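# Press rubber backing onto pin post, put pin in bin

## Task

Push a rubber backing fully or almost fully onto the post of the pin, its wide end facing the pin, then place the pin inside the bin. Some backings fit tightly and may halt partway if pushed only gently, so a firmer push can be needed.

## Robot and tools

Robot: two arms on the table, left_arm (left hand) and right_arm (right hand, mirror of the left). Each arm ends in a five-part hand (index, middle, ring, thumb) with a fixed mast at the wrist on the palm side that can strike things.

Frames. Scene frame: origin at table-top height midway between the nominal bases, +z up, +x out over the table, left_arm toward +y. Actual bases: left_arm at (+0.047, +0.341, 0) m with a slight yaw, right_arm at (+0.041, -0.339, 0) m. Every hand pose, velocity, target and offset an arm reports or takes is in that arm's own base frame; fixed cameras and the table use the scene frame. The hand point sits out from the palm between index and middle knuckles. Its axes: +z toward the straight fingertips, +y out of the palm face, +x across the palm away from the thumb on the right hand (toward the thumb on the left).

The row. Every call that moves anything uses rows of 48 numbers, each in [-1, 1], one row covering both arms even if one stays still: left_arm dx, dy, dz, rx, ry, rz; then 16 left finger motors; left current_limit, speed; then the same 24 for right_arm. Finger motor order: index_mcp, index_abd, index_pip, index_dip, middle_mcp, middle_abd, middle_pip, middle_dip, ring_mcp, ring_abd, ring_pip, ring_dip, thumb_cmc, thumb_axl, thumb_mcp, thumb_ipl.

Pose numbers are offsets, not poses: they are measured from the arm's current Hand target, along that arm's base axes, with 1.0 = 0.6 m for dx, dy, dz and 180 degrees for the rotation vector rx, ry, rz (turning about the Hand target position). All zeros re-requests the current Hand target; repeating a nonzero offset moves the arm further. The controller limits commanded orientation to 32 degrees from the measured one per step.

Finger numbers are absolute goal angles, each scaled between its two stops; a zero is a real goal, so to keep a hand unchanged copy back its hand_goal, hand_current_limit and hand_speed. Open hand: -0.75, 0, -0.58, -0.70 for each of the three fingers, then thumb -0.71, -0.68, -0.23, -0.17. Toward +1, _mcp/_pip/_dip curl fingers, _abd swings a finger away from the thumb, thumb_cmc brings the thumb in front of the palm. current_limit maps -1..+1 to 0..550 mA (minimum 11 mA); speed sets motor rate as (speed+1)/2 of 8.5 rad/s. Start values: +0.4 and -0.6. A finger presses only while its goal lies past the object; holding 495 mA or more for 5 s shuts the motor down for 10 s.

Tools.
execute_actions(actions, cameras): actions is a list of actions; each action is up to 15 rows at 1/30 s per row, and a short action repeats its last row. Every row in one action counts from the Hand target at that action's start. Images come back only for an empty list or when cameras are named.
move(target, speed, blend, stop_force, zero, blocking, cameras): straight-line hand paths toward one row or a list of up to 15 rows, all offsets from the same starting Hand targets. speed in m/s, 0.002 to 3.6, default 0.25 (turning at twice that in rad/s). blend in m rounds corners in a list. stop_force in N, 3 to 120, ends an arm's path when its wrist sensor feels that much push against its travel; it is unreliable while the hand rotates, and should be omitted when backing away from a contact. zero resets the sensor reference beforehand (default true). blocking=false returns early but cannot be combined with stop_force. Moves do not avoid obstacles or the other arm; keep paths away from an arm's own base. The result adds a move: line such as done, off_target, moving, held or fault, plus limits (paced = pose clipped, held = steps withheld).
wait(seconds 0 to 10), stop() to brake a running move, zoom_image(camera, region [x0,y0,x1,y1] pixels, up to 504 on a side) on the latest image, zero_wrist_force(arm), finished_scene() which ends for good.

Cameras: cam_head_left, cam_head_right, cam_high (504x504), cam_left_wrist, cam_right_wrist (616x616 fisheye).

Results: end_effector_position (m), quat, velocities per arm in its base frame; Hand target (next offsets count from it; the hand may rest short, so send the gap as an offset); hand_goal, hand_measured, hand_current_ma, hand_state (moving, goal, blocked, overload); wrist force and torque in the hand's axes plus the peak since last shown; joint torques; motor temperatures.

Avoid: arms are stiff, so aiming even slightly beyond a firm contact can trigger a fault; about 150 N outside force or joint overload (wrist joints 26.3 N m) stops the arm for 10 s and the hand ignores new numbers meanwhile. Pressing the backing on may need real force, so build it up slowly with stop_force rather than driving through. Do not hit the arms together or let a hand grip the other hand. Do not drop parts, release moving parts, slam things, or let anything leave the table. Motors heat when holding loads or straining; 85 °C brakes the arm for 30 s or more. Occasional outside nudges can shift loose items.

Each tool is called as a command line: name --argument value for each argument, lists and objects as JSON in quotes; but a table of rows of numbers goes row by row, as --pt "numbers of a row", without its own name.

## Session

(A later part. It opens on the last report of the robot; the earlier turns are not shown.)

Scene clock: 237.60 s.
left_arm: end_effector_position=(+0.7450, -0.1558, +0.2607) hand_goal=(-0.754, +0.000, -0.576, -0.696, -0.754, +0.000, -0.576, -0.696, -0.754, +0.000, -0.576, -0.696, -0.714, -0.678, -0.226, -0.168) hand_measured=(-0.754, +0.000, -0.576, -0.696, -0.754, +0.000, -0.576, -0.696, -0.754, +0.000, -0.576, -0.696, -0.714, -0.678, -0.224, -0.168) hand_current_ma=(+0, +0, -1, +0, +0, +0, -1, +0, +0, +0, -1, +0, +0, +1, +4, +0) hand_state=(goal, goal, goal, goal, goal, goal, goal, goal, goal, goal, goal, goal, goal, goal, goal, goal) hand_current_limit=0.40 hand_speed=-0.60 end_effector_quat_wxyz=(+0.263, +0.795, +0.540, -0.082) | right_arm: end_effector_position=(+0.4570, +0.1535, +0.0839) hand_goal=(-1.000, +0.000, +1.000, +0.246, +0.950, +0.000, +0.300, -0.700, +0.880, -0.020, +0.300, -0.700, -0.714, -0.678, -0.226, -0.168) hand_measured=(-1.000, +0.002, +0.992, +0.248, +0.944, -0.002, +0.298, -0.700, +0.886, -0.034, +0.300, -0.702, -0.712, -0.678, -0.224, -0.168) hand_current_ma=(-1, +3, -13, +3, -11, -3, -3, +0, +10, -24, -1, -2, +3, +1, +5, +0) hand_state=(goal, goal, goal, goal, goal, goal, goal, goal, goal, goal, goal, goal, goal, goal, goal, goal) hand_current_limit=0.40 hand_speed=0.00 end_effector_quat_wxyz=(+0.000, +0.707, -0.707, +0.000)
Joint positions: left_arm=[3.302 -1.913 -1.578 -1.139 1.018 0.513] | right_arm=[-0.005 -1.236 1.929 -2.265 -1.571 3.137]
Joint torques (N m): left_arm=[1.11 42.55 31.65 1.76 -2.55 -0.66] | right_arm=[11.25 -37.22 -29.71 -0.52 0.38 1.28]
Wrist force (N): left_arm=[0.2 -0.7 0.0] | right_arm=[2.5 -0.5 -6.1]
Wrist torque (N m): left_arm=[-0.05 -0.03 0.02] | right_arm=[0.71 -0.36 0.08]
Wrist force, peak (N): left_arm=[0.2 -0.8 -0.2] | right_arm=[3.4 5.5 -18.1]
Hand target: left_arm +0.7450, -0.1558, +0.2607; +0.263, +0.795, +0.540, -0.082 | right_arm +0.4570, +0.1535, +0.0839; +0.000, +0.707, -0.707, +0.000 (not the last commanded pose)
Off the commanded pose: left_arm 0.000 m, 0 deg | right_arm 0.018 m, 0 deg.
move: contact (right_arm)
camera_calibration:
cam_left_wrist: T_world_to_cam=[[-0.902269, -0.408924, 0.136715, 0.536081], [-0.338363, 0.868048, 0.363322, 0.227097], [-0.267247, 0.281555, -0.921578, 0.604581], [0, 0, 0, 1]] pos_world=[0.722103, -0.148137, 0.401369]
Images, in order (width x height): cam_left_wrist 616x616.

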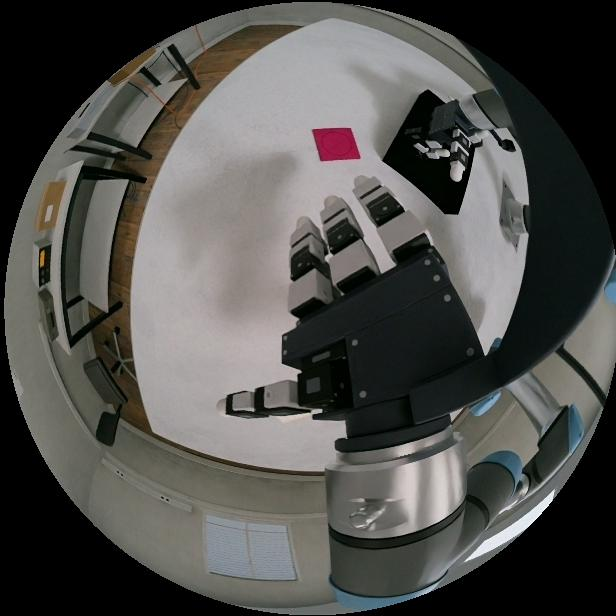

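move --pt "0 0 0 0 0 0 -0.754 0 -0.576 -0.696 -0.754 0 -0.576 -0.696 -0.754 0 -0.576 -0.696 -0.714 -0.678 -0.226 -0.168 0.4 -0.6 0 0 0.1 0 0 0 -1 0 1 0.246 0.95 0 0.3 -0.7 0.88 -0.02 0.3 -0.7 -0.714 -0.678 -0.226 -0.168 0.4 0.0" --pt "0 0 0 0 0 0 -0.754 0 -0.576 -0.696 -0.754 0 -0.576 -0.696 -0.754 0 -0.576 -0.696 -0.714 -0.678 -0.226 -0.168 0.4 -0.6 0.1 0.035 0.12 0 0 0.5 -1 0 1 0.246 0.95 0 0.3 -0.7 0.88 -0.02 0.3 -0.7 -0.714 -0.678 -0.226 -0.168 0.4 0.0" --pt "0 0 0 0 0 0 -0.754 0 -0.576 -0.696 -0.754 0 -0.576 -0.696 -0.754 0 -0.576 -0.696 -0.714 -0.678 -0.226 -0.168 0.4 -0.6 0.2167 0.0767 0.05 0 0 1 -1 0 1 0.246 0.95 0 0.3 -0.7 0.88 -0.02 0.3 -0.7 -0.714 -0.678 -0.226 -0.168 0.4 0.0" --speed 0.6 --blend '[0.03, 0.03, 0]' --cameras '["cam_right_wrist", "cam_high", "cam_left_wrist", "cam_head_right"]'

zoom_image --camera "cam_left_wrist" --region '[395, 100, 475, 180]'

zoom_image --camera "cam_high" --region '[185, 295, 285, 395]'

Scene clock: 244.33 s.
left_arm: end_effector_position=(+0.7450, -0.1558, +0.2607) hand_goal=(-0.754, +0.000, -0.576, -0.696, -0.754, +0.000, -0.576, -0.696, -0.754, +0.000, -0.576, -0.696, -0.714, -0.678, -0.226, -0.168) hand_measured=(-0.754, +0.000, -0.576, -0.696, -0.754, +0.000, -0.576, -0.696, -0.754, +0.000, -0.576, -0.696, -0.714, -0.678, -0.224, -0.168) hand_current_ma=(+0, +0, -1, +0, +0, +0, -1, +0, +0, +0, -1, +0, +0, +1, +4, +0) hand_state=(goal, goal, goal, goal, goal, goal, goal, goal, goal, goal, goal, goal, goal, goal, goal, goal) hand_current_limit=0.40 hand_speed=-0.60 end_effector_quat_wxyz=(+0.263, +0.795, +0.540, -0.082) | right_arm: end_effector_position=(+0.5871, +0.1995, +0.1139) hand_goal=(-1.000, +0.000, +1.000, +0.246, +0.950, +0.000, +0.300, -0.700, +0.880, -0.020, +0.300, -0.700, -0.714, -0.678, -0.226, -0.168) hand_measured=(-1.000, +0.002, +0.992, +0.248, +0.944, -0.002, +0.298, -0.700, +0.884, -0.034, +0.300, -0.702, -0.712, -0.678, -0.222, -0.168) hand_current_ma=(+0, +3, -13, +3, -11, -3, -3, +0, +8, -24, +0, -1, +2, +1, +6, +0) hand_state=(goal, goal, goal, goal, goal, goal, goal, goal, goal, goal, goal, goal, goal, goal, goal, goal) hand_current_limit=0.40 hand_speed=0.00 end_effector_quat_wxyz=(+0.000, +0.707, +0.707, +0.000)
Joint positions: left_arm=[3.302 -1.913 -1.578 -1.139 1.018 0.513] | right_arm=[0.171 -1.299 1.92 -2.191 -1.571 0.171]
Joint torques (N m): left_arm=[0.46 42.17 32.14 1.74 -2.55 -0.73] | right_arm=[-10.68 -39.57 -5.4 -4.26 1.05 -1.35]
Wrist force (N): left_arm=[0.0 -0.7 -0.1] | right_arm=[2.4 -1.5 -1.3]
Wrist torque (N m): left_arm=[-0.05 0.00 0.01] | right_arm=[0.08 -0.32 0.19]
Wrist force, peak (N): left_arm=[0.3 -0.7 -0.3] | right_arm=[2.6 -0.5 -6.7]
Hand target: left_arm +0.7450, -0.1558, +0.2607; +0.263, +0.795, +0.540, -0.082 | right_arm +0.5871, +0.1995, +0.1139; +0.000, +0.707, +0.707, +0.000
Off the commanded pose: left_arm 0.000 m, 0 deg | right_arm 0.000 m, 0 deg.
move: done
camera_calibration:
cam_left_wrist: T_world_to_cam=[[-0.902269, -0.408924, 0.136715, 0.536081], [-0.338363, 0.868048, 0.363322, 0.227097], [-0.267247, 0.281555, -0.921578, 0.604581], [0, 0, 0, 1]] pos_world=[0.722103, -0.148137, 0.401369]
cam_right_wrist: T_world_to_cam=[[0.625115, -0.780533, -0.0000413808, -0.179101], [-0.446637, -0.357748, 0.82008, 0.172903], [-0.640114, -0.512626, -0.572249, 0.660964], [0, 0, 0, 1]] pos_world=[0.612276, 0.260888, 0.236434]
Images, in order (width x height): cam_head_right 504x504, cam_high 504x504, cam_left_wrist 616x616, cam_right_wrist 616x616.

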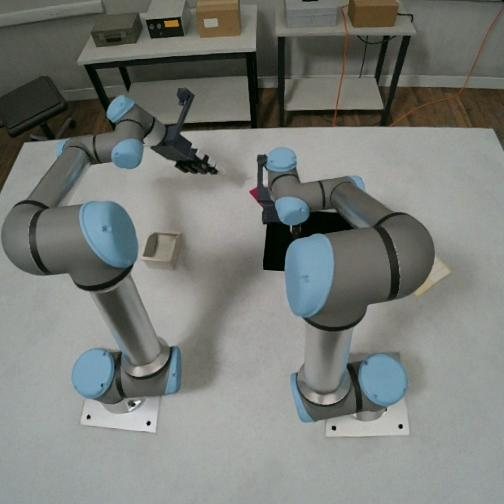

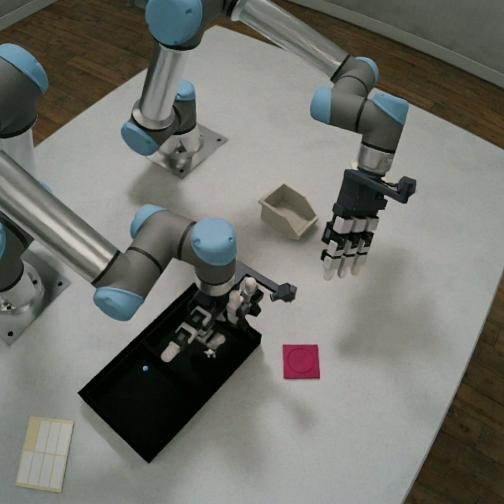

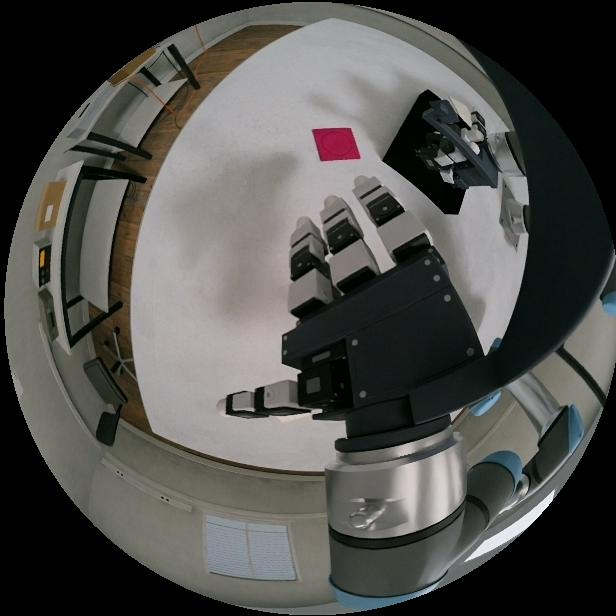

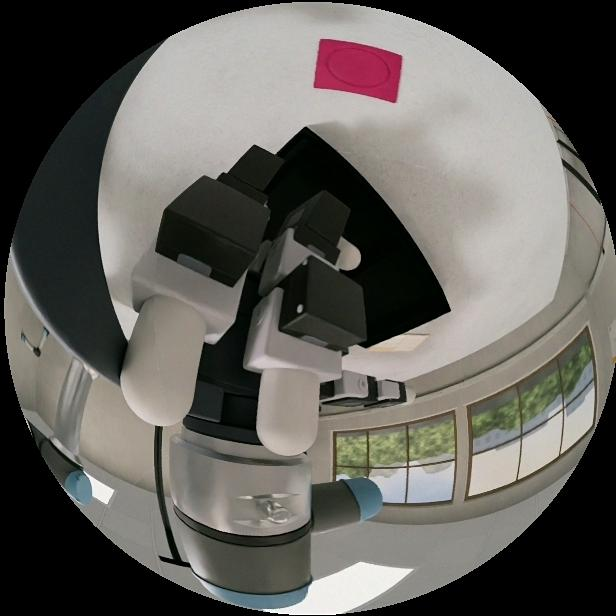

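Scaled by 6.300 from the camera's 616x616 image, which has a finer 880x880 frame.

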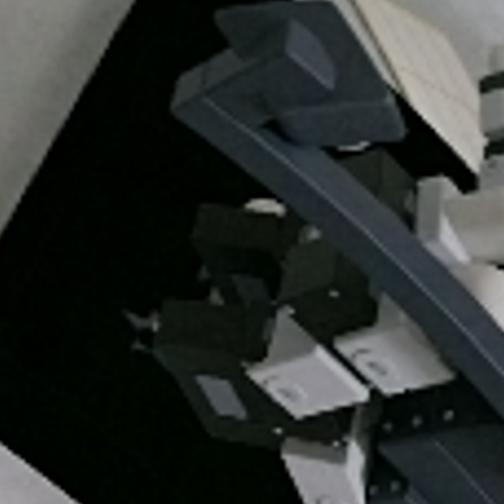

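Scaled by 5.040 from the camera's 504x504 image, which has a finer 720x720 frame.

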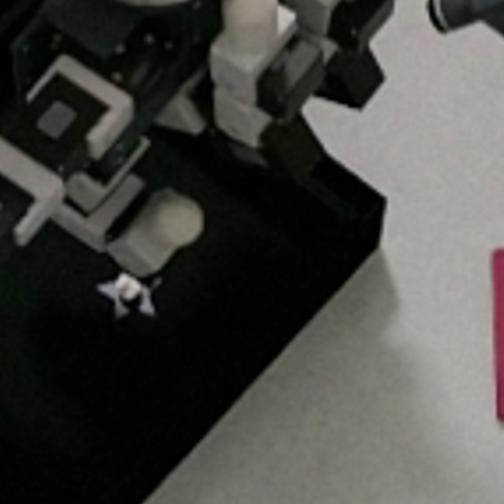

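move --target '[0,0,0,0,0,0,-0.754,0,-0.576,-0.696,-0.754,0,-0.576,-0.696,-0.754,0,-0.576,-0.696,-0.714,-0.678,-0.226,-0.168,0.4,-0.6,-0.0077,0,-0.0515,0,0,0,-1,0,1,0.246,0.95,0,0.3,-0.7,0.88,-0.02,0.3,-0.7,-0.714,-0.678,-0.226,-0.168,0.75,0.0]' --speed 0.08 --cameras '["cam_high", "cam_left_wrist"]'

zoom_image --camera "cam_high" --region '[185, 325, 245, 385]'

zoom_image --camera "cam_left_wrist" --region '[395, 120, 455, 180]'

Scene clock: 246.70 s.
left_arm: end_effector_position=(+0.7450, -0.1558, +0.2607) hand_goal=(-0.754, +0.000, -0.576, -0.696, -0.754, +0.000, -0.576, -0.696, -0.754, +0.000, -0.576, -0.696, -0.714, -0.678, -0.226, -0.168) hand_measured=(-0.754, +0.000, -0.576, -0.696, -0.754, +0.000, -0.576, -0.696, -0.754, +0.000, -0.576, -0.696, -0.714, -0.678, -0.224, -0.168) hand_current_ma=(+0, +0, -1, +0, +0, +0, -1, +0, +0, +0, -1, +0, +0, +1, +4, +0) hand_state=(goal, goal, goal, goal, goal, goal, goal, goal, goal, goal, goal, goal, goal, goal, goal, goal) hand_current_limit=0.40 hand_speed=-0.60 end_effector_quat_wxyz=(+0.263, +0.795, +0.540, -0.082) | right_arm: end_effector_position=(+0.5825, +0.1995, +0.0830) hand_goal=(-1.000, +0.000, +1.000, +0.246, +0.950, +0.000, +0.300, -0.700, +0.880, -0.020, +0.300, -0.700, -0.714, -0.678, -0.226, -0.168) hand_measured=(-1.000, +0.002, +0.992, +0.248, +0.944, -0.002, +0.298, -0.700, +0.884, -0.034, +0.300, -0.702, -0.712, -0.678, -0.222, -0.168) hand_current_ma=(+0, +3, -13, +3, -11, -3, -3, +0, +8, -24, +0, -1, +2, +1, +6, +0) hand_state=(goal, goal, goal, goal, goal, goal, goal, goal, goal, goal, goal, goal, goal, goal, goal, goal) hand_current_limit=0.75 hand_speed=0.00 end_effector_quat_wxyz=(+0.000, +0.707, +0.707, +0.000)
Joint positions: left_arm=[3.302 -1.913 -1.578 -1.139 1.018 0.513] | right_arm=[0.173 -1.26 1.965 -2.275 -1.571 0.172]
Joint torques (N m): left_arm=[0.82 42.34 31.96 1.63 -2.56 -0.87] | right_arm=[13.05 -25.21 -3.41 -3.9 0.17 1.68]
Wrist force (N): left_arm=[0.2 -0.4 0.0] | right_arm=[2.2 -1.7 -1.6]
Wrist torque (N m): left_arm=[-0.02 -0.02 0.01] | right_arm=[0.09 -0.28 0.07]
Wrist force, peak (N): left_arm=[0.4 -0.7 -0.2] | right_arm=[2.6 -1.5 -1.9]
Hand target: left_arm +0.7450, -0.1558, +0.2607; +0.263, +0.795, +0.540, -0.082 | right_arm +0.5824, +0.1995, +0.0830; +0.000, +0.707, +0.707, +0.000
Off the commanded pose: left_arm 0.000 m, 0 deg | right_arm 0.000 m, 0 deg.
move: done
camera_calibration:
cam_left_wrist: T_world_to_cam=[[-0.902269, -0.408924, 0.136715, 0.536081], [-0.338363, 0.868048, 0.363322, 0.227097], [-0.267247, 0.281555, -0.921578, 0.604581], [0, 0, 0, 1]] pos_world=[0.722103, -0.148137, 0.401369]
Images, in order (width x height): cam_high 504x504, cam_left_wrist 616x616.

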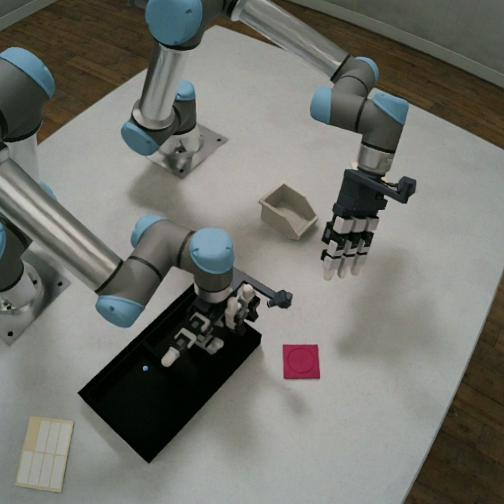

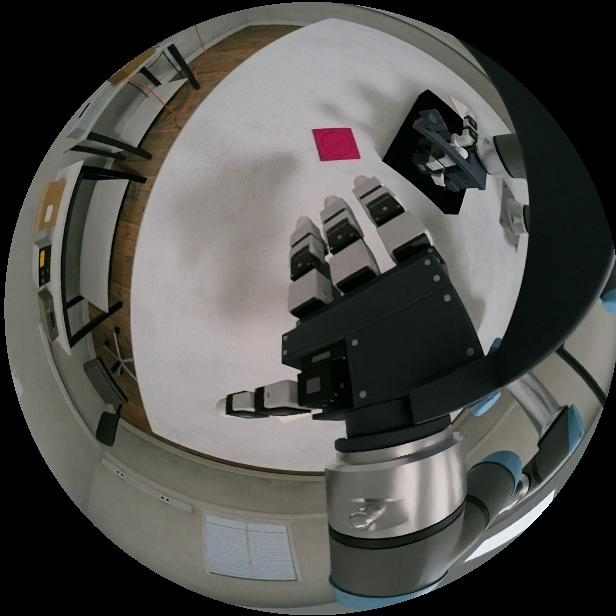

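Scaled by 8.400 from the camera's 504x504 image, which has a finer 720x720 frame.

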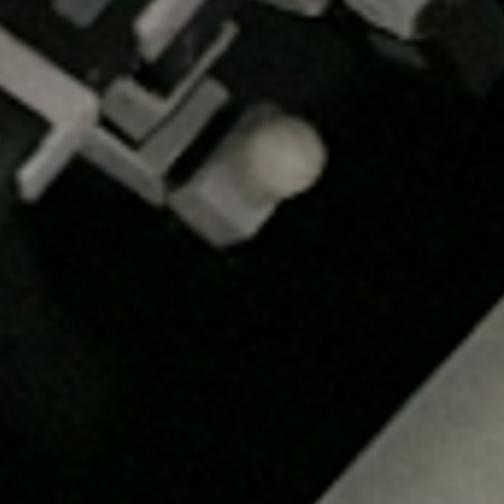

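Scaled by 8.400 from the camera's 616x616 image, which has a finer 880x880 frame.

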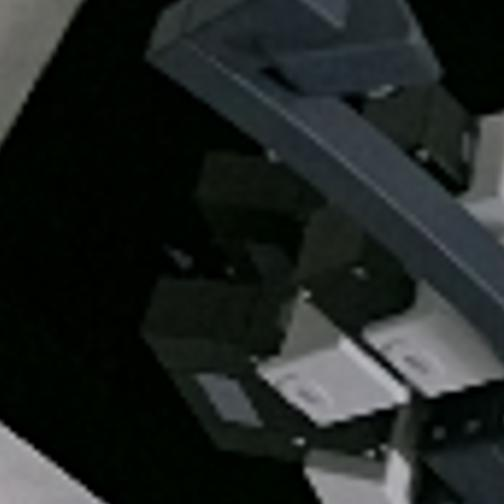

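move --target '[0,0,0,0,0,0,-0.754,0,-0.576,-0.696,-0.754,0,-0.576,-0.696,-0.754,0,-0.576,-0.696,-0.714,-0.678,-0.226,-0.168,0.4,-0.6,0,0,-0.0283,0,0,0,-1,0,1,0.246,0.95,0,0.3,-0.7,0.88,-0.02,0.3,-0.7,-0.714,-0.678,-0.226,-0.168,0.75,0.0]' --speed 0.012 --stop_force 4 --cameras '["cam_high", "cam_left_wrist"]'

zoom_image --camera "cam_high" --region '[185, 325, 245, 385]'

Scene clock: 248.80 s.
left_arm: end_effector_position=(+0.7450, -0.1558, +0.2607) hand_goal=(-0.754, +0.000, -0.576, -0.696, -0.754, +0.000, -0.576, -0.696, -0.754, +0.000, -0.576, -0.696, -0.714, -0.678, -0.226, -0.168) hand_measured=(-0.754, +0.000, -0.576, -0.696, -0.754, +0.000, -0.576, -0.696, -0.754, +0.000, -0.576, -0.696, -0.714, -0.678, -0.224, -0.168) hand_current_ma=(+0, +0, -1, +0, +0, +0, -1, +0, +0, +0, -1, +0, +0, +1, +4, +0) hand_state=(goal, goal, goal, goal, goal, goal, goal, goal, goal, goal, goal, goal, goal, goal, goal, goal) hand_current_limit=0.40 hand_speed=-0.60 end_effector_quat_wxyz=(+0.263, +0.795, +0.540, -0.082) | right_arm: end_effector_position=(+0.5824, +0.1995, +0.0763) hand_goal=(-1.000, +0.000, +1.000, +0.246, +0.950, +0.000, +0.300, -0.700, +0.880, -0.020, +0.300, -0.700, -0.714, -0.678, -0.226, -0.168) hand_measured=(-1.000, +0.000, +1.000, +0.248, +0.944, -0.002, +0.298, -0.700, +0.884, -0.034, +0.300, -0.702, -0.712, -0.678, -0.222, -0.168) hand_current_ma=(+0, -1, +0, +3, -11, -3, -3, +0, +8, -24, +0, -1, +2, +1, +6, +0) hand_state=(goal, goal, goal, goal, goal, goal, goal, goal, goal, goal, goal, goal, goal, goal, goal, goal) hand_current_limit=0.75 hand_speed=0.00 end_effector_quat_wxyz=(+0.000, +0.707, +0.707, +0.000)
Joint positions: left_arm=[3.302 -1.913 -1.578 -1.139 1.018 0.513] | right_arm=[0.173 -1.248 1.971 -2.293 -1.571 0.172]
Joint torques (N m): left_arm=[1.07 43.04 32.51 1.63 -2.54 -0.81] | right_arm=[10.89 -38.36 -31.01 -0.56 -0.81 0.62]
Wrist force (N): left_arm=[0.2 -0.5 -0.1] | right_arm=[2.5 -4.2 -5.3]
Wrist torque (N m): left_arm=[-0.02 -0.03 0.02] | right_arm=[0.32 -0.39 0.12]
Wrist force, peak (N): left_arm=[0.2 -0.8 -0.3] | right_arm=[2.4 -6.4 -9.8]
Hand target: left_arm +0.7450, -0.1558, +0.2607; +0.263, +0.795, +0.540, -0.082 | right_arm +0.5824, +0.1995, +0.0763; +0.000, +0.707, +0.707, +0.000 (not the last commanded pose)
Off the commanded pose: left_arm 0.000 m, 0 deg | right_arm 0.010 m, 0 deg.
move: contact (right_arm)
camera_calibration:
cam_left_wrist: T_world_to_cam=[[-0.902269, -0.408924, 0.136715, 0.536081], [-0.338363, 0.868048, 0.363322, 0.227097], [-0.267247, 0.281555, -0.921578, 0.604581], [0, 0, 0, 1]] pos_world=[0.722103, -0.148137, 0.401369]
Images, in order (width x height): cam_high 504x504, cam_left_wrist 616x616.

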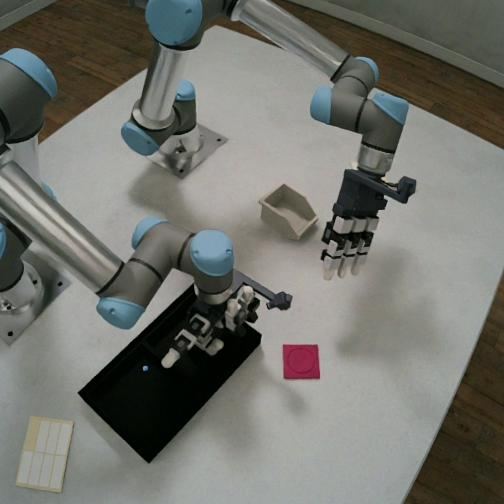

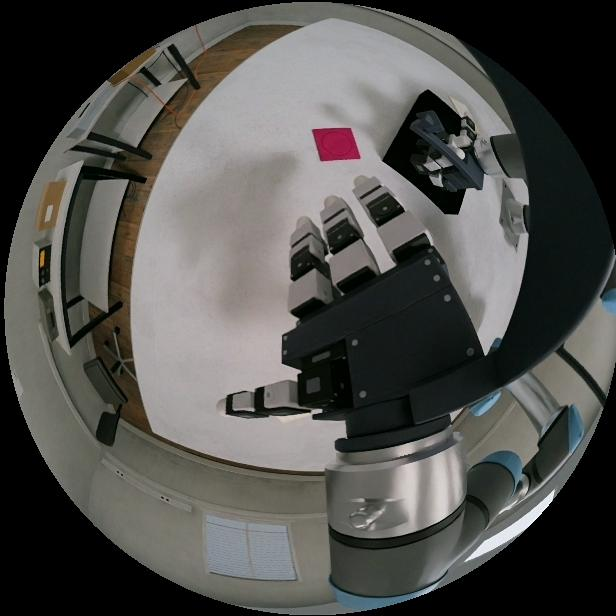

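Scaled by 8.400 from the camera's 504x504 image, which has a finer 720x720 frame.

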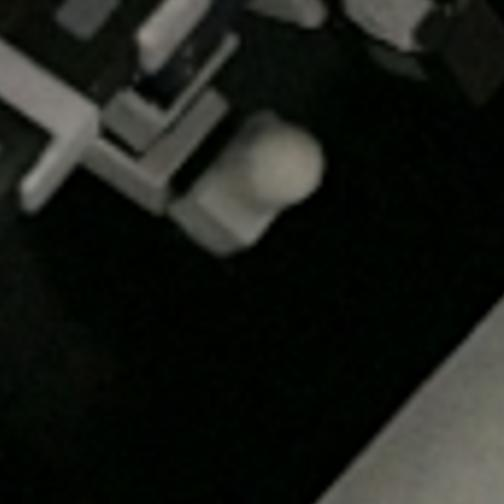

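move --target '[0,0,0,0,0,0,-0.754,0,-0.576,-0.696,-0.754,0,-0.576,-0.696,-0.754,0,-0.576,-0.696,-0.714,-0.678,-0.226,-0.168,0.4,-0.6,0.0025,0,-0.001,0,0,0,-1,0,1,0.246,0.95,0,0.3,-0.7,0.88,-0.02,0.3,-0.7,-0.714,-0.678,-0.226,-0.168,0.75,0.0]' --speed 0.01

move --target '[0,0,0,0,0,0,-0.754,0,-0.576,-0.696,-0.754,0,-0.576,-0.696,-0.754,0,-0.576,-0.696,-0.714,-0.678,-0.226,-0.168,0.4,-0.6,0.0025,0,-0.001,0,0,0,-1,0,1,0.246,0.95,0,0.3,-0.7,0.88,-0.02,0.3,-0.7,-0.714,-0.678,-0.226,-0.168,0.75,0.0]' --speed 0.01

Scene clock: 250.10 s.
left_arm: end_effector_position=(+0.7450, -0.1558, +0.2607) hand_goal=(-0.754, +0.000, -0.576, -0.696, -0.754, +0.000, -0.576, -0.696, -0.754, +0.000, -0.576, -0.696, -0.714, -0.678, -0.226, -0.168) hand_measured=(-0.754, +0.000, -0.576, -0.696, -0.754, +0.000, -0.576, -0.696, -0.754, +0.000, -0.576, -0.696, -0.714, -0.678, -0.224, -0.168) hand_current_ma=(+0, +0, -1, +0, +0, +0, -1, +0, +0, +0, -1, +0, +0, +1, +4, +0) hand_state=(goal, goal, goal, goal, goal, goal, goal, goal, goal, goal, goal, goal, goal, goal, goal, goal) hand_current_limit=0.40 hand_speed=-0.60 end_effector_quat_wxyz=(+0.263, +0.795, +0.540, -0.082) | right_arm: end_effector_position=(+0.5839, +0.1995, +0.0758) hand_goal=(-1.000, +0.000, +1.000, +0.246, +0.950, +0.000, +0.300, -0.700, +0.880, -0.020, +0.300, -0.700, -0.714, -0.678, -0.226, -0.168) hand_measured=(-1.000, -0.002, +1.000, +0.248, +0.944, -0.002, +0.298, -0.700, +0.884, -0.034, +0.300, -0.702, -0.712, -0.678, -0.222, -0.168) hand_current_ma=(+0, -3, +0, +3, -11, -3, -3, +0, +8, -24, +0, -1, +2, +1, +6, +0) hand_state=(goal, goal, goal, goal, goal, goal, goal, goal, goal, goal, goal, goal, goal, goal, goal, goal) hand_current_limit=0.75 hand_speed=0.00 end_effector_quat_wxyz=(+0.000, +0.707, +0.707, +0.000)
Joint positions: left_arm=[3.302 -1.913 -1.578 -1.139 1.018 0.513] | right_arm=[0.172 -1.245 1.968 -2.293 -1.571 0.172]
Joint torques (N m): left_arm=[0.35 42.67 32.31 1.77 -2.57 -0.84] | right_arm=[-11.89 -20.96 -27.92 -4.28 -0.57 -1.7]
Wrist force (N): left_arm=[0.2 -0.6 -0.2] | right_arm=[2.3 -6.5 -11.1]
Wrist torque (N m): left_arm=[-0.04 -0.03 0.02] | right_arm=[0.76 -0.55 0.18]
Wrist force, peak (N): left_arm=[0.5 -0.6 -0.1] | right_arm=[2.3 -6.5 -11.1]
Hand target: left_arm +0.7450, -0.1558, +0.2607; +0.263, +0.795, +0.540, -0.082 | right_arm +0.5839, +0.1995, +0.0757; +0.000, +0.707, +0.707, +0.000
Off the commanded pose: left_arm 0.000 m, 0 deg | right_arm 0.000 m, 0 deg.
move: done

Scene clock: 250.80 s.
left_arm: end_effector_position=(+0.7450, -0.1558, +0.2607) hand_goal=(-0.754, +0.000, -0.576, -0.696, -0.754, +0.000, -0.576, -0.696, -0.754, +0.000, -0.576, -0.696, -0.714, -0.678, -0.226, -0.168) hand_measured=(-0.754, +0.000, -0.576, -0.696, -0.754, +0.000, -0.576, -0.696, -0.754, +0.000, -0.576, -0.696, -0.714, -0.678, -0.224, -0.168) hand_current_ma=(+0, +0, -1, +0, +0, +0, -1, +0, +0, +0, -1, +0, +0, +1, +4, +0) hand_state=(goal, goal, goal, goal, goal, goal, goal, goal, goal, goal, goal, goal, goal, goal, goal, goal) hand_current_limit=0.40 hand_speed=-0.60 end_effector_quat_wxyz=(+0.263, +0.795, +0.540, -0.082) | right_arm: end_effector_position=(+0.5854, +0.1995, +0.0752) hand_goal=(-1.000, +0.000, +1.000, +0.246, +0.950, +0.000, +0.300, -0.700, +0.880, -0.020, +0.300, -0.700, -0.714, -0.678, -0.226, -0.168) hand_measured=(-1.000, -0.006, +1.000, +0.248, +0.944, -0.002, +0.298, -0.700, +0.884, -0.034, +0.300, -0.702, -0.712, -0.678, -0.222, -0.168) hand_current_ma=(+0, -10, +0, +3, -11, -3, -3, +0, +8, -24, +0, -1, +2, +1, +6, +0) hand_state=(goal, goal, goal, goal, goal, goal, goal, goal, goal, goal, goal, goal, goal, goal, goal, goal) hand_current_limit=0.75 hand_speed=0.00 end_effector_quat_wxyz=(+0.000, +0.707, +0.707, +0.000)
Joint positions: left_arm=[3.302 -1.913 -1.578 -1.139 1.018 0.513] | right_arm=[0.172 -1.241 1.965 -2.293 -1.571 0.171]
Joint torques (N m): left_arm=[1.01 42.9 32.88 1.75 -2.53 -0.79] | right_arm=[-12.18 -18.14 -27.27 -3.81 -0.54 -1.64]
Wrist force (N): left_arm=[0.2 -0.3 -0.2] | right_arm=[2.3 -7.3 -16.6]
Wrist torque (N m): left_arm=[0.02 -0.02 0.01] | right_arm=[1.09 -0.70 0.23]
Wrist force, peak (N): left_arm=[0.1 -0.7 -0.3] | right_arm=[2.3 -7.3 -16.6]
Hand target: left_arm +0.7450, -0.1558, +0.2607; +0.263, +0.795, +0.540, -0.082 | right_arm +0.5854, +0.1995, +0.0751; +0.000, +0.707, +0.707, +0.000
Off the commanded pose: left_arm 0.000 m, 0 deg | right_arm 0.000 m, 0 deg.
move: done

wait --seconds 0 --cameras '["cam_head_left", "cam_head_right", "cam_left_wrist"]'

zoom_image --camera "cam_head_right" --region '[250, 170, 350, 270]'

zoom_image --camera "cam_head_left" --region '[250, 170, 350, 270]'

zoom_image --camera "cam_left_wrist" --region '[395, 120, 455, 180]'

Scene clock: 251.63 s.
left_arm: end_effector_position=(+0.7450, -0.1558, +0.2607) hand_goal=(-0.754, +0.000, -0.576, -0.696, -0.754, +0.000, -0.576, -0.696, -0.754, +0.000, -0.576, -0.696, -0.714, -0.678, -0.226, -0.168) hand_measured=(-0.754, +0.000, -0.576, -0.696, -0.754, +0.000, -0.576, -0.696, -0.754, +0.000, -0.576, -0.696, -0.714, -0.678, -0.224, -0.168) hand_current_ma=(+0, +0, -1, +0, +0, +0, -1, +0, +0, +0, -1, +0, +0, +1, +4, +0) hand_state=(goal, goal, goal, goal, goal, goal, goal, goal, goal, goal, goal, goal, goal, goal, goal, goal) hand_current_limit=0.40 hand_speed=-0.60 end_effector_quat_wxyz=(+0.263, +0.795, +0.540, -0.082) | right_arm: end_effector_position=(+0.5854, +0.1995, +0.0751) hand_goal=(-1.000, +0.000, +1.000, +0.246, +0.950, +0.000, +0.300, -0.700, +0.880, -0.020, +0.300, -0.700, -0.714, -0.678, -0.226, -0.168) hand_measured=(-1.000, -0.006, +1.000, +0.248, +0.944, -0.002, +0.298, -0.700, +0.884, -0.034, +0.300, -0.702, -0.712, -0.678, -0.222, -0.168) hand_current_ma=(+0, -10, +0, +3, -11, -3, -3, +0, +8, -24, +0, -1, +2, +1, +6, +0) hand_state=(goal, goal, goal, goal, goal, goal, goal, goal, goal, goal, goal, goal, goal, goal, goal, goal) hand_current_limit=0.75 hand_speed=0.00 end_effector_quat_wxyz=(+0.000, +0.707, +0.707, +0.000)
Joint positions: left_arm=[3.302 -1.913 -1.578 -1.139 1.018 0.513] | right_arm=[0.172 -1.241 1.964 -2.293 -1.571 0.171]
Joint torques (N m): left_arm=[0.74 42.36 32.26 1.7 -2.49 -0.85] | right_arm=[-12.69 -16.93 -28.06 -3.62 -0.62 -1.66]
Wrist force (N): left_arm=[0.3 -0.4 -0.1] | right_arm=[2.2 -8.2 -17.2]
Wrist torque (N m): left_arm=[0.00 -0.04 0.02] | right_arm=[1.13 -0.73 0.24]
Wrist force, peak (N): left_arm=[0.2 -0.7 -0.2] | right_arm=[2.2 -8.2 -17.6]
Hand target: left_arm +0.7450, -0.1558, +0.2607; +0.263, +0.795, +0.540, -0.082 | right_arm +0.5854, +0.1995, +0.0751; +0.000, +0.707, +0.707, +0.000
Off the commanded pose: left_arm 0.000 m, 0 deg | right_arm 0.000 m, 0 deg.
camera_calibration:
cam_left_wrist: T_world_to_cam=[[-0.902269, -0.408924, 0.136715, 0.536081], [-0.338363, 0.868048, 0.363322, 0.227097], [-0.267247, 0.281555, -0.921578, 0.604581], [0, 0, 0, 1]] pos_world=[0.722103, -0.148137, 0.401369]
Images, in order (width x height): cam_head_left 504x504, cam_head_right 504x504, cam_left_wrist 616x616.

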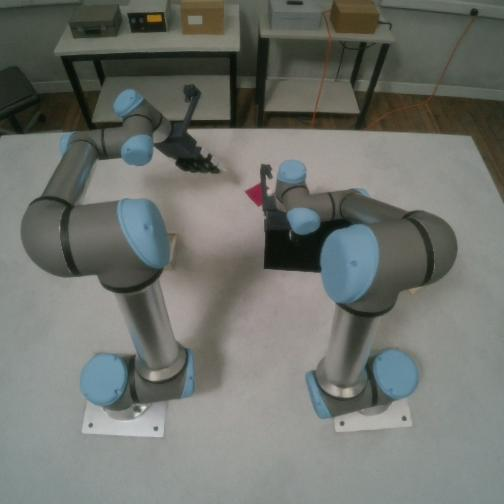

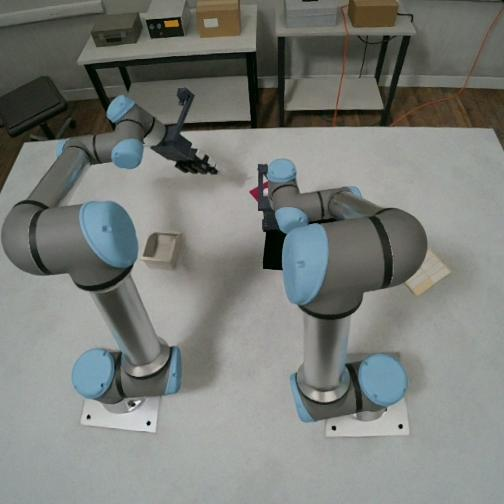

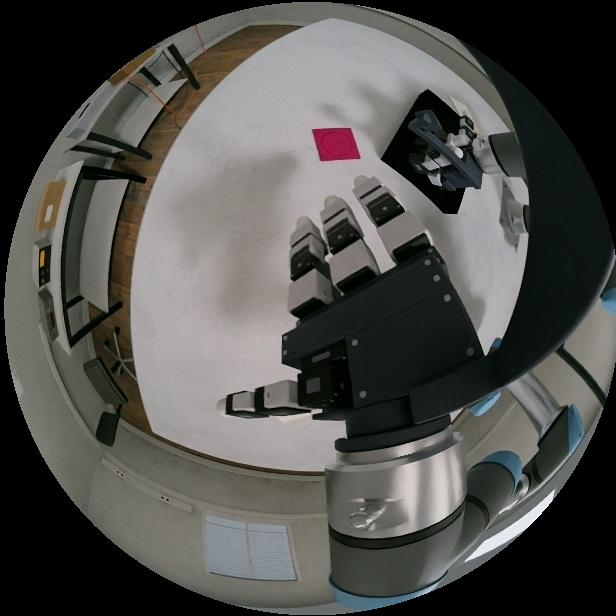

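Scaled by 5.040 from the camera's 504x504 image, which has a finer 720x720 frame.

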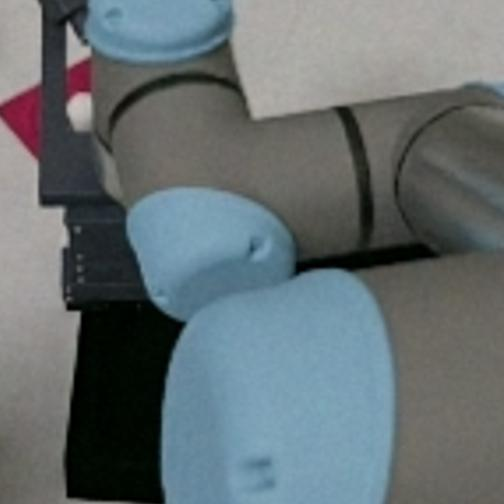

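Scaled by 5.040 from the camera's 504x504 image, which has a finer 720x720 frame.

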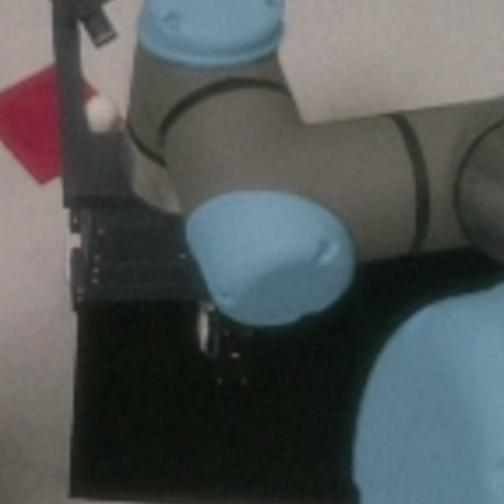

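Scaled by 8.400 from the camera's 616x616 image, which has a finer 880x880 frame.

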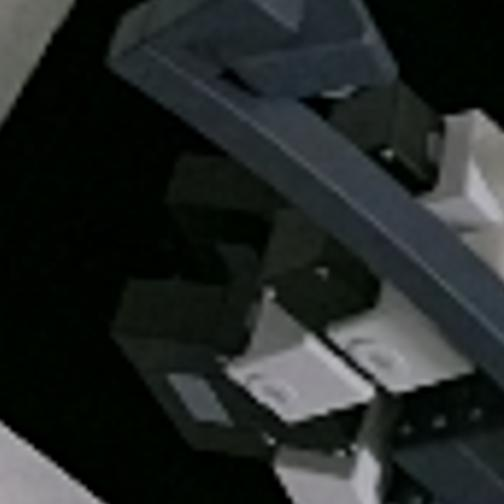

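move --target '[0,0,0,0,0,0,-0.754,0,-0.576,-0.696,-0.754,0,-0.576,-0.696,-0.754,0,-0.576,-0.696,-0.714,-0.678,-0.226,-0.168,0.4,-0.6,0.0025,0,-0.0133,0,0,0,-1,0,1,0.246,0.95,0,0.3,-0.7,0.88,-0.02,0.3,-0.7,-0.714,-0.678,-0.226,-0.168,0.75,0.0]' --speed 0.008 --stop_force 20

Scene clock: 253.33 s.
left_arm: end_effector_position=(+0.7450, -0.1558, +0.2607) hand_goal=(-0.754, +0.000, -0.576, -0.696, -0.754, +0.000, -0.576, -0.696, -0.754, +0.000, -0.576, -0.696, -0.714, -0.678, -0.226, -0.168) hand_measured=(-0.754, +0.000, -0.576, -0.696, -0.754, +0.000, -0.576, -0.696, -0.754, +0.000, -0.576, -0.696, -0.714, -0.678, -0.224, -0.168) hand_current_ma=(+0, +0, -1, +0, +0, +0, -1, +0, +0, +0, -1, +0, +0, +1, +4, +0) hand_state=(goal, goal, goal, goal, goal, goal, goal, goal, goal, goal, goal, goal, goal, goal, goal, goal) hand_current_limit=0.40 hand_speed=-0.60 end_effector_quat_wxyz=(+0.263, +0.795, +0.540, -0.082) | right_arm: end_effector_position=(+0.5860, +0.1995, +0.0739) hand_goal=(-1.000, +0.000, +1.000, +0.246, +0.950, +0.000, +0.300, -0.700, +0.880, -0.020, +0.300, -0.700, -0.714, -0.678, -0.226, -0.168) hand_measured=(-1.000, -0.014, +1.002, +0.248, +0.944, -0.002, +0.298, -0.700, +0.884, -0.034, +0.300, -0.702, -0.712, -0.678, -0.222, -0.168) hand_current_ma=(+0, -24, +2, +3, -11, -3, -3, +0, +8, -24, +0, -1, +2, +1, +6, +0) hand_state=(goal, goal, goal, goal, goal, goal, goal, goal, goal, goal, goal, goal, goal, goal, goal, goal) hand_current_limit=0.75 hand_speed=0.00 end_effector_quat_wxyz=(+0.000, +0.707, +0.707, +0.000)
Joint positions: left_arm=[3.302 -1.913 -1.578 -1.139 1.018 0.513] | right_arm=[0.172 -1.238 1.965 -2.297 -1.571 0.171]
Joint torques (N m): left_arm=[0.49 41.94 32.73 1.73 -2.39 -0.82] | right_arm=[-9.39 -22.82 -19.91 0.76 1.09 -0.99]
Wrist force (N): left_arm=[0.2 -0.4 -0.2] | right_arm=[3.5 -11.0 -37.3]
Wrist torque (N m): left_arm=[0.00 -0.02 0.01] | right_arm=[2.52 -1.11 0.38]
Wrist force, peak (N): left_arm=[0.4 -0.6 -0.2] | right_arm=[3.8 -12.4 -43.9]
Hand target: left_arm +0.7450, -0.1558, +0.2607; +0.263, +0.795, +0.540, -0.082 | right_arm +0.5860, +0.1995, +0.0739; +0.000, +0.707, +0.707, +0.000 (not the last commanded pose)
Off the commanded pose: left_arm 0.000 m, 0 deg | right_arm 0.007 m, 0 deg.
move: contact (right_arm)

move --target '[0,0,0,0,0,0,-0.754,0,-0.576,-0.696,-0.754,0,-0.576,-0.696,-0.754,0,-0.576,-0.696,-0.714,-0.678,-0.226,-0.168,0.4,-0.6,0,0,0.0683,0,0,0,-1,0,1,0.246,0.95,0,0.3,-0.7,0.88,-0.02,0.3,-0.7,-0.714,-0.678,-0.226,-0.168,0.75,0.0]' --speed 0.06 --cameras '["cam_high", "cam_left_wrist"]'

zoom_image --camera "cam_high" --region '[190, 330, 230, 370]'

zoom_image --camera "cam_left_wrist" --region '[395, 120, 455, 180]'

Scene clock: 255.30 s.
left_arm: end_effector_position=(+0.7450, -0.1558, +0.2607) hand_goal=(-0.754, +0.000, -0.576, -0.696, -0.754, +0.000, -0.576, -0.696, -0.754, +0.000, -0.576, -0.696, -0.714, -0.678, -0.226, -0.168) hand_measured=(-0.754, +0.000, -0.576, -0.696, -0.754, +0.000, -0.576, -0.696, -0.754, +0.000, -0.576, -0.696, -0.714, -0.678, -0.224, -0.168) hand_current_ma=(+0, +0, -1, +0, +0, +0, -1, +0, +0, +0, -1, +0, +0, +1, +4, +0) hand_state=(goal, goal, goal, goal, goal, goal, goal, goal, goal, goal, goal, goal, goal, goal, goal, goal) hand_current_limit=0.40 hand_speed=-0.60 end_effector_quat_wxyz=(+0.263, +0.795, +0.540, -0.082) | right_arm: end_effector_position=(+0.5860, +0.1995, +0.1148) hand_goal=(-1.000, +0.000, +1.000, +0.246, +0.950, +0.000, +0.300, -0.700, +0.880, -0.020, +0.300, -0.700, -0.714, -0.678, -0.226, -0.168) hand_measured=(-0.998, -0.002, +1.000, +0.248, +0.944, -0.002, +0.298, -0.700, +0.884, -0.034, +0.300, -0.702, -0.712, -0.678, -0.222, -0.168) hand_current_ma=(+2, -3, +0, +3, -11, -3, -3, +0, +8, -24, +0, -1, +2, +1, +6, +0) hand_state=(goal, goal, goal, goal, goal, goal, goal, goal, goal, goal, goal, goal, goal, goal, goal, goal) hand_current_limit=0.75 hand_speed=0.00 end_effector_quat_wxyz=(+0.000, +0.707, +0.707, +0.000)
Joint positions: left_arm=[3.302 -1.913 -1.578 -1.139 1.018 0.513] | right_arm=[0.172 -1.302 1.922 -2.19 -1.571 0.171]
Joint torques (N m): left_arm=[0.26 41.94 33.55 1.81 -2.46 -0.91] | right_arm=[0.92 -38.15 -33.24 -0.36 -0.54 1.18]
Wrist force (N): left_arm=[0.1 -0.6 -0.2] | right_arm=[2.5 -2.1 -1.1]
Wrist torque (N m): left_arm=[-0.02 -0.01 0.01] | right_arm=[-0.01 -0.34 0.17]
Wrist force, peak (N): left_arm=[0.3 -0.7 -0.2] | right_arm=[3.8 -11.2 -37.7]
Hand target: left_arm +0.7450, -0.1558, +0.2607; +0.263, +0.795, +0.540, -0.082 | right_arm +0.5860, +0.1995, +0.1148; +0.000, +0.707, +0.707, +0.000
Off the commanded pose: left_arm 0.000 m, 0 deg | right_arm 0.000 m, 0 deg.
move: done
camera_calibration:
cam_left_wrist: T_world_to_cam=[[-0.902269, -0.408924, 0.136715, 0.536081], [-0.338363, 0.868048, 0.363322, 0.227097], [-0.267247, 0.281555, -0.921578, 0.604581], [0, 0, 0, 1]] pos_world=[0.722103, -0.148137, 0.401369]
Images, in order (width x height): cam_high 504x504, cam_left_wrist 616x616.

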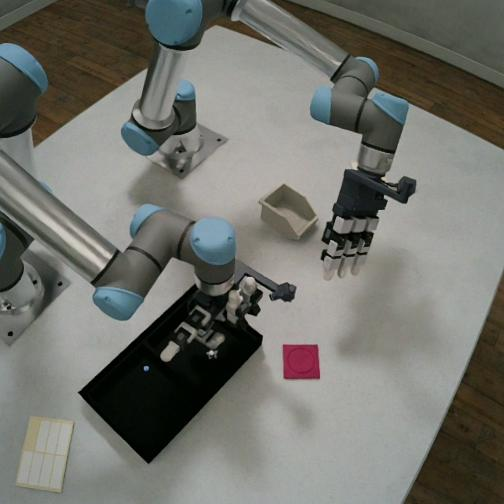

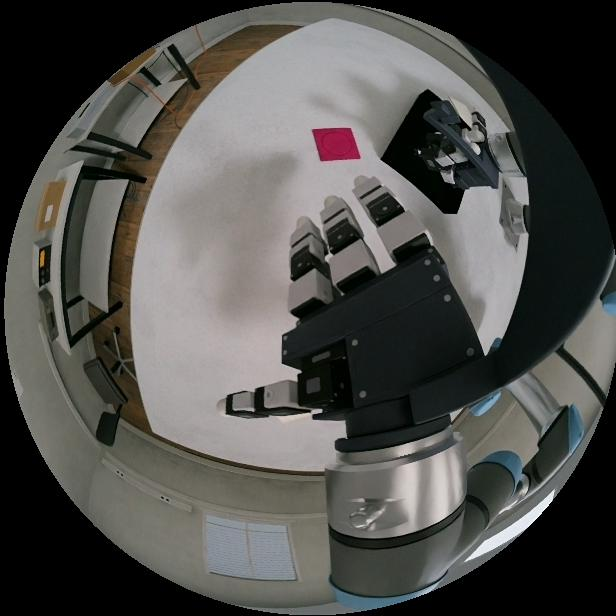

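Scaled by 12.600 from the camera's 504x504 image, which has a finer 720x720 frame.

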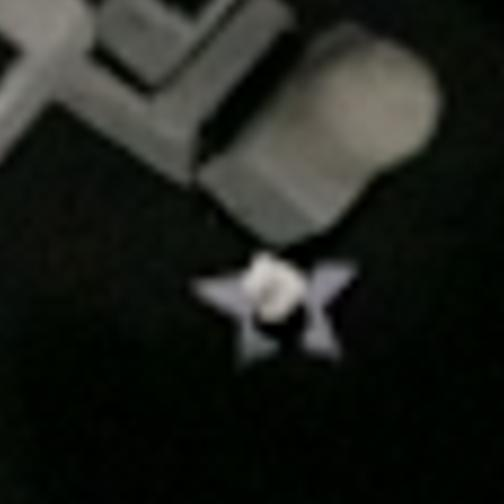

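Scaled by 8.400 from the camera's 616x616 image, which has a finer 880x880 frame.

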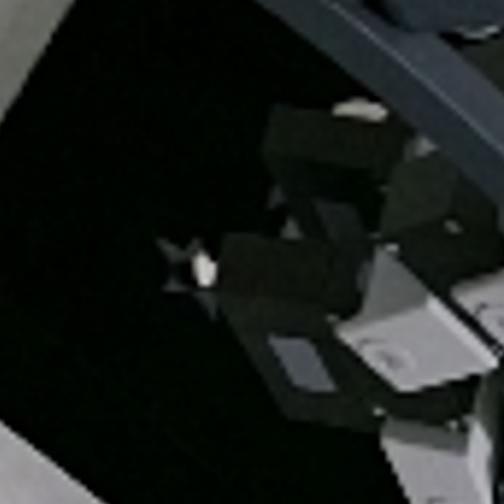

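move --target '[0,0,0,0,0,0,-0.754,0,-0.576,-0.696,-0.754,0,-0.576,-0.696,-0.754,0,-0.576,-0.696,-0.714,-0.678,-0.226,-0.168,0.4,-0.6,-0.1433,-0.1,0.025,0,0,0,-1,0,1,0.246,0.95,0,0.3,-0.7,0.88,-0.02,0.3,-0.7,-0.714,-0.678,-0.226,-0.168,0.75,0.0]' --speed 0.15 --cameras '["cam_right_wrist"]'

Scene clock: 257.93 s.
left_arm: end_effector_position=(+0.7450, -0.1558, +0.2607) hand_goal=(-0.754, +0.000, -0.576, -0.696, -0.754, +0.000, -0.576, -0.696, -0.754, +0.000, -0.576, -0.696, -0.714, -0.678, -0.226, -0.168) hand_measured=(-0.754, +0.000, -0.576, -0.696, -0.754, +0.000, -0.576, -0.696, -0.754, +0.000, -0.576, -0.696, -0.714, -0.678, -0.224, -0.168) hand_current_ma=(+0, +0, -1, +0, +0, +0, -1, +0, +0, +0, -1, +0, +0, +1, +4, +0) hand_state=(goal, goal, goal, goal, goal, goal, goal, goal, goal, goal, goal, goal, goal, goal, goal, goal) hand_current_limit=0.40 hand_speed=-0.60 end_effector_quat_wxyz=(+0.263, +0.795, +0.540, -0.082) | right_arm: end_effector_position=(+0.5000, +0.1396, +0.1298) hand_goal=(-1.000, +0.000, +1.000, +0.246, +0.950, +0.000, +0.300, -0.700, +0.880, -0.020, +0.300, -0.700, -0.714, -0.678, -0.226, -0.168) hand_measured=(-0.998, -0.002, +1.000, +0.248, +0.944, -0.002, +0.298, -0.700, +0.884, -0.034, +0.300, -0.702, -0.712, -0.678, -0.222, -0.168) hand_current_ma=(+2, -3, +0, +3, -11, -3, -3, +0, +8, -24, +0, -1, +2, +1, +6, +0) hand_state=(goal, goal, goal, goal, goal, goal, goal, goal, goal, goal, goal, goal, goal, goal, goal, goal) hand_current_limit=0.75 hand_speed=0.00 end_effector_quat_wxyz=(+0.000, +0.707, +0.707, +0.000)
Joint positions: left_arm=[3.302 -1.913 -1.578 -1.139 1.018 0.513] | right_arm=[0.069 -1.556 2.176 -2.19 -1.571 0.068]
Joint torques (N m): left_arm=[0.53 41.48 33.54 1.7 -2.48 -0.72] | right_arm=[-12.53 -29.25 -5.04 -0.41 0.83 -1.52]
Wrist force (N): left_arm=[0.2 -0.6 -0.2] | right_arm=[2.5 -1.7 -1.3]
Wrist torque (N m): left_arm=[-0.02 -0.03 0.01] | right_arm=[0.04 -0.33 0.19]
Wrist force, peak (N): left_arm=[0.2 -0.9 -0.3] | right_arm=[2.1 -2.7 -1.4]
Hand target: left_arm +0.7450, -0.1558, +0.2607; +0.263, +0.795, +0.540, -0.082 | right_arm +0.5000, +0.1395, +0.1298; +0.000, +0.707, +0.707, +0.000
Off the commanded pose: left_arm 0.000 m, 0 deg | right_arm 0.000 m, 0 deg.
move: done
camera_calibration:
cam_right_wrist: T_world_to_cam=[[0.625232, -0.780439, 0.000179908, -0.171621], [-0.447021, -0.357932, 0.81979, 0.0997261], [-0.639732, -0.512639, -0.572664, 0.583517], [0, 0, 0, 1]] pos_world=[0.525177, 0.200889, 0.252435]
Images, in order (width x height): cam_right_wrist 616x616.

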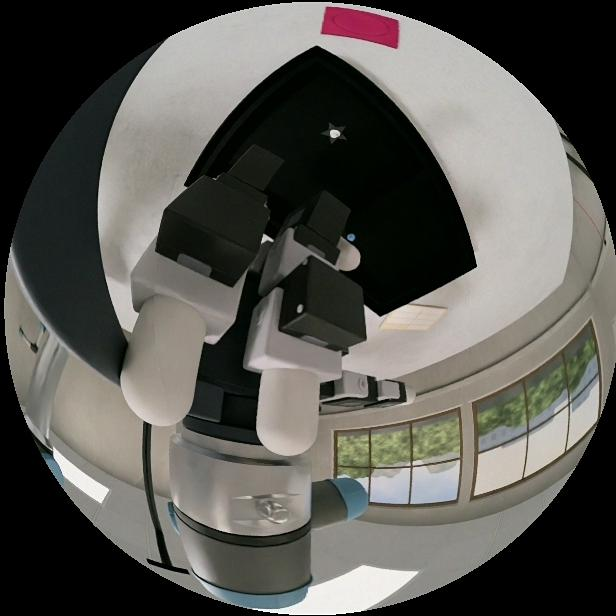

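zoom_image --camera "cam_right_wrist" --region '[310, 110, 360, 160]'

zoom_image --camera "cam_right_wrist" --region '[200, 20, 440, 260]'

Scaled by 10.080 from the camera's 616x616 image, which has a finer 880x880 frame.

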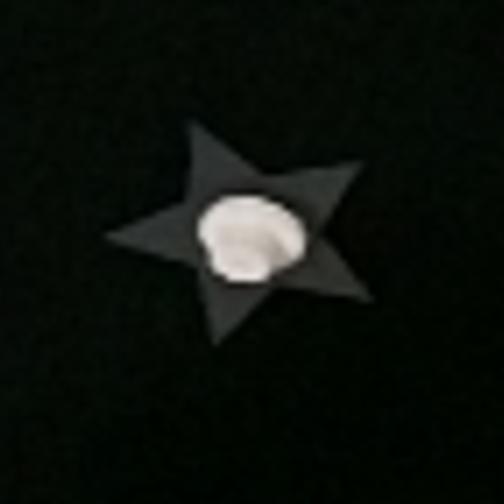

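Scaled by 2.100 from the camera's 616x616 image, which has a finer 880x880 frame.

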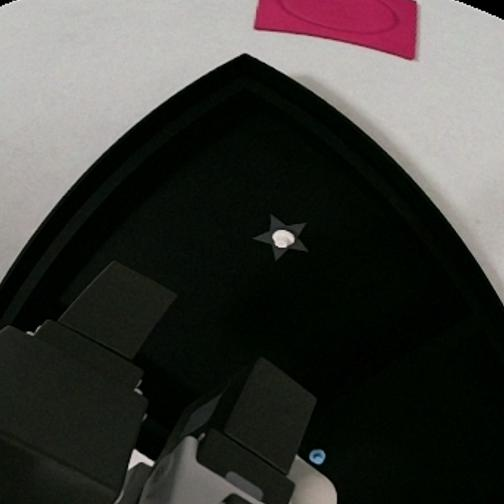

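zoom_image --camera "cam_right_wrist" --region '[322, 122, 346, 146]'

zoom_image --camera "cam_right_wrist" --region '[339, 226, 363, 250]'

Scaled by 21.000 from the camera's 616x616 image, which has a finer 880x880 frame.

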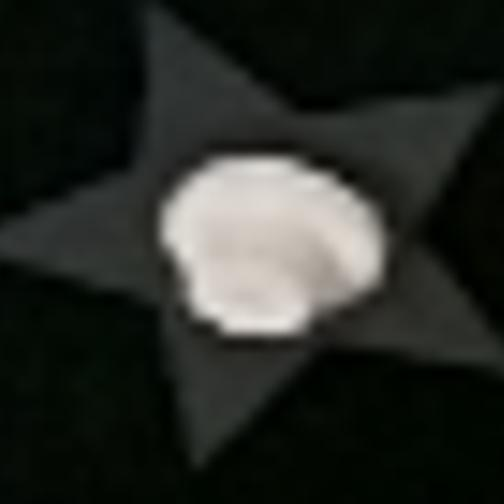

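Scaled by 21.000 from the camera's 616x616 image, which has a finer 880x880 frame.

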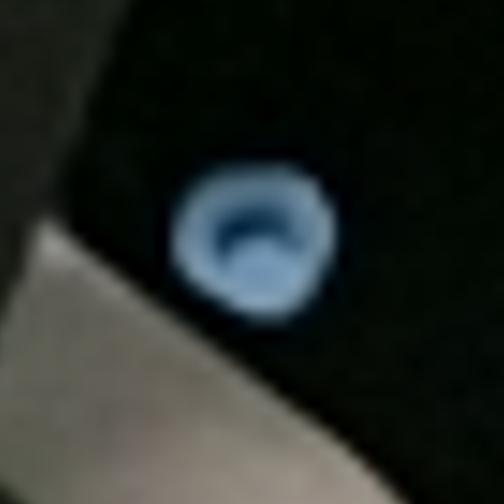

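move --pt "0 0 0 0 0 0 -0.754 0 -0.576 -0.696 -0.754 0 -0.576 -0.696 -0.754 0 -0.576 -0.696 -0.714 -0.678 -0.226 -0.168 0.4 -0.6 0 0 0.15 0 0 0 -1 0 1 0.246 0.95 0 0.3 -0.7 0.88 -0.02 0.3 -0.7 -0.714 -0.678 -0.226 -0.168 0.75 0.0" --pt "0 0 0 0 0 0 -0.754 0 -0.576 -0.696 -0.754 0 -0.576 -0.696 -0.754 0 -0.576 -0.696 -0.714 -0.678 -0.226 -0.168 0.4 -0.6 -0.07 0.05 0.2 0 0 -0.5 -1 0 1 0.246 0.95 0 0.3 -0.7 0.88 -0.02 0.3 -0.7 -0.714 -0.678 -0.226 -0.168 0.75 0.0" --pt "0 0 0 0 0 0 -0.754 0 -0.576 -0.696 -0.754 0 -0.576 -0.696 -0.754 0 -0.576 -0.696 -0.714 -0.678 -0.226 -0.168 0.4 -0.6 -0.1333 0.0932 0.1667 0 0 -1 -1 0 1 0.246 0.95 0 0.3 -0.7 0.88 -0.02 0.3 -0.7 -0.714 -0.678 -0.226 -0.168 0.75 0.0" --speed 0.7 --blend '[0.03, 0.03, 0]'

Scene clock: 269.70 s.
left_arm: end_effector_position=(+0.7450, -0.1558, +0.2607) hand_goal=(-0.754, +0.000, -0.576, -0.696, -0.754, +0.000, -0.576, -0.696, -0.754, +0.000, -0.576, -0.696, -0.714, -0.678, -0.226, -0.168) hand_measured=(-0.754, +0.000, -0.576, -0.696, -0.754, +0.000, -0.576, -0.696, -0.754, +0.000, -0.576, -0.696, -0.714, -0.678, -0.224, -0.168) hand_current_ma=(+0, +0, -1, +0, +0, +0, -1, +0, +0, +0, -1, +0, +0, +1, +4, +0) hand_state=(goal, goal, goal, goal, goal, goal, goal, goal, goal, goal, goal, goal, goal, goal, goal, goal) hand_current_limit=0.40 hand_speed=-0.60 end_effector_quat_wxyz=(+0.263, +0.795, +0.540, -0.082) | right_arm: end_effector_position=(+0.4200, +0.1954, +0.2299) hand_goal=(-1.000, +0.000, +1.000, +0.246, +0.950, +0.000, +0.300, -0.700, +0.880, -0.020, +0.300, -0.700, -0.714, -0.678, -0.226, -0.168) hand_measured=(-0.998, -0.002, +1.000, +0.248, +0.944, -0.002, +0.298, -0.700, +0.884, -0.034, +0.300, -0.702, -0.712, -0.678, -0.222, -0.168) hand_current_ma=(+2, -3, +0, +3, -11, -3, -3, +0, +8, -24, +0, -1, +2, +1, +6, +0) hand_state=(goal, goal, goal, goal, goal, goal, goal, goal, goal, goal, goal, goal, goal, goal, goal, goal) hand_current_limit=0.75 hand_speed=0.00 end_effector_quat_wxyz=(+0.000, +0.707, -0.707, +0.000)
Joint positions: left_arm=[3.302 -1.913 -1.578 -1.139 1.018 0.513] | right_arm=[0.077 -1.464 1.79 -1.897 -1.571 3.218]
Joint torques (N m): left_arm=[0.3 41.63 33.59 1.66 -2.41 -0.84] | right_arm=[-11.72 -34.81 -8.53 -4.04 -1.3 1.67]
Wrist force (N): left_arm=[0.3 -0.5 -0.1] | right_arm=[2.4 -1.9 -1.0]
Wrist torque (N m): left_arm=[-0.02 -0.03 0.02] | right_arm=[-0.01 -0.32 0.08]
Wrist force, peak (N): left_arm=[0.4 -0.7 -0.2] | right_arm=[2.3 -1.8 -2.9]
Hand target: left_arm +0.7450, -0.1558, +0.2607; +0.263, +0.795, +0.540, -0.082 | right_arm +0.4200, +0.1954, +0.2299; +0.000, +0.707, -0.707, +0.000
Off the commanded pose: left_arm 0.000 m, 0 deg | right_arm 0.000 m, 0 deg.
move: done


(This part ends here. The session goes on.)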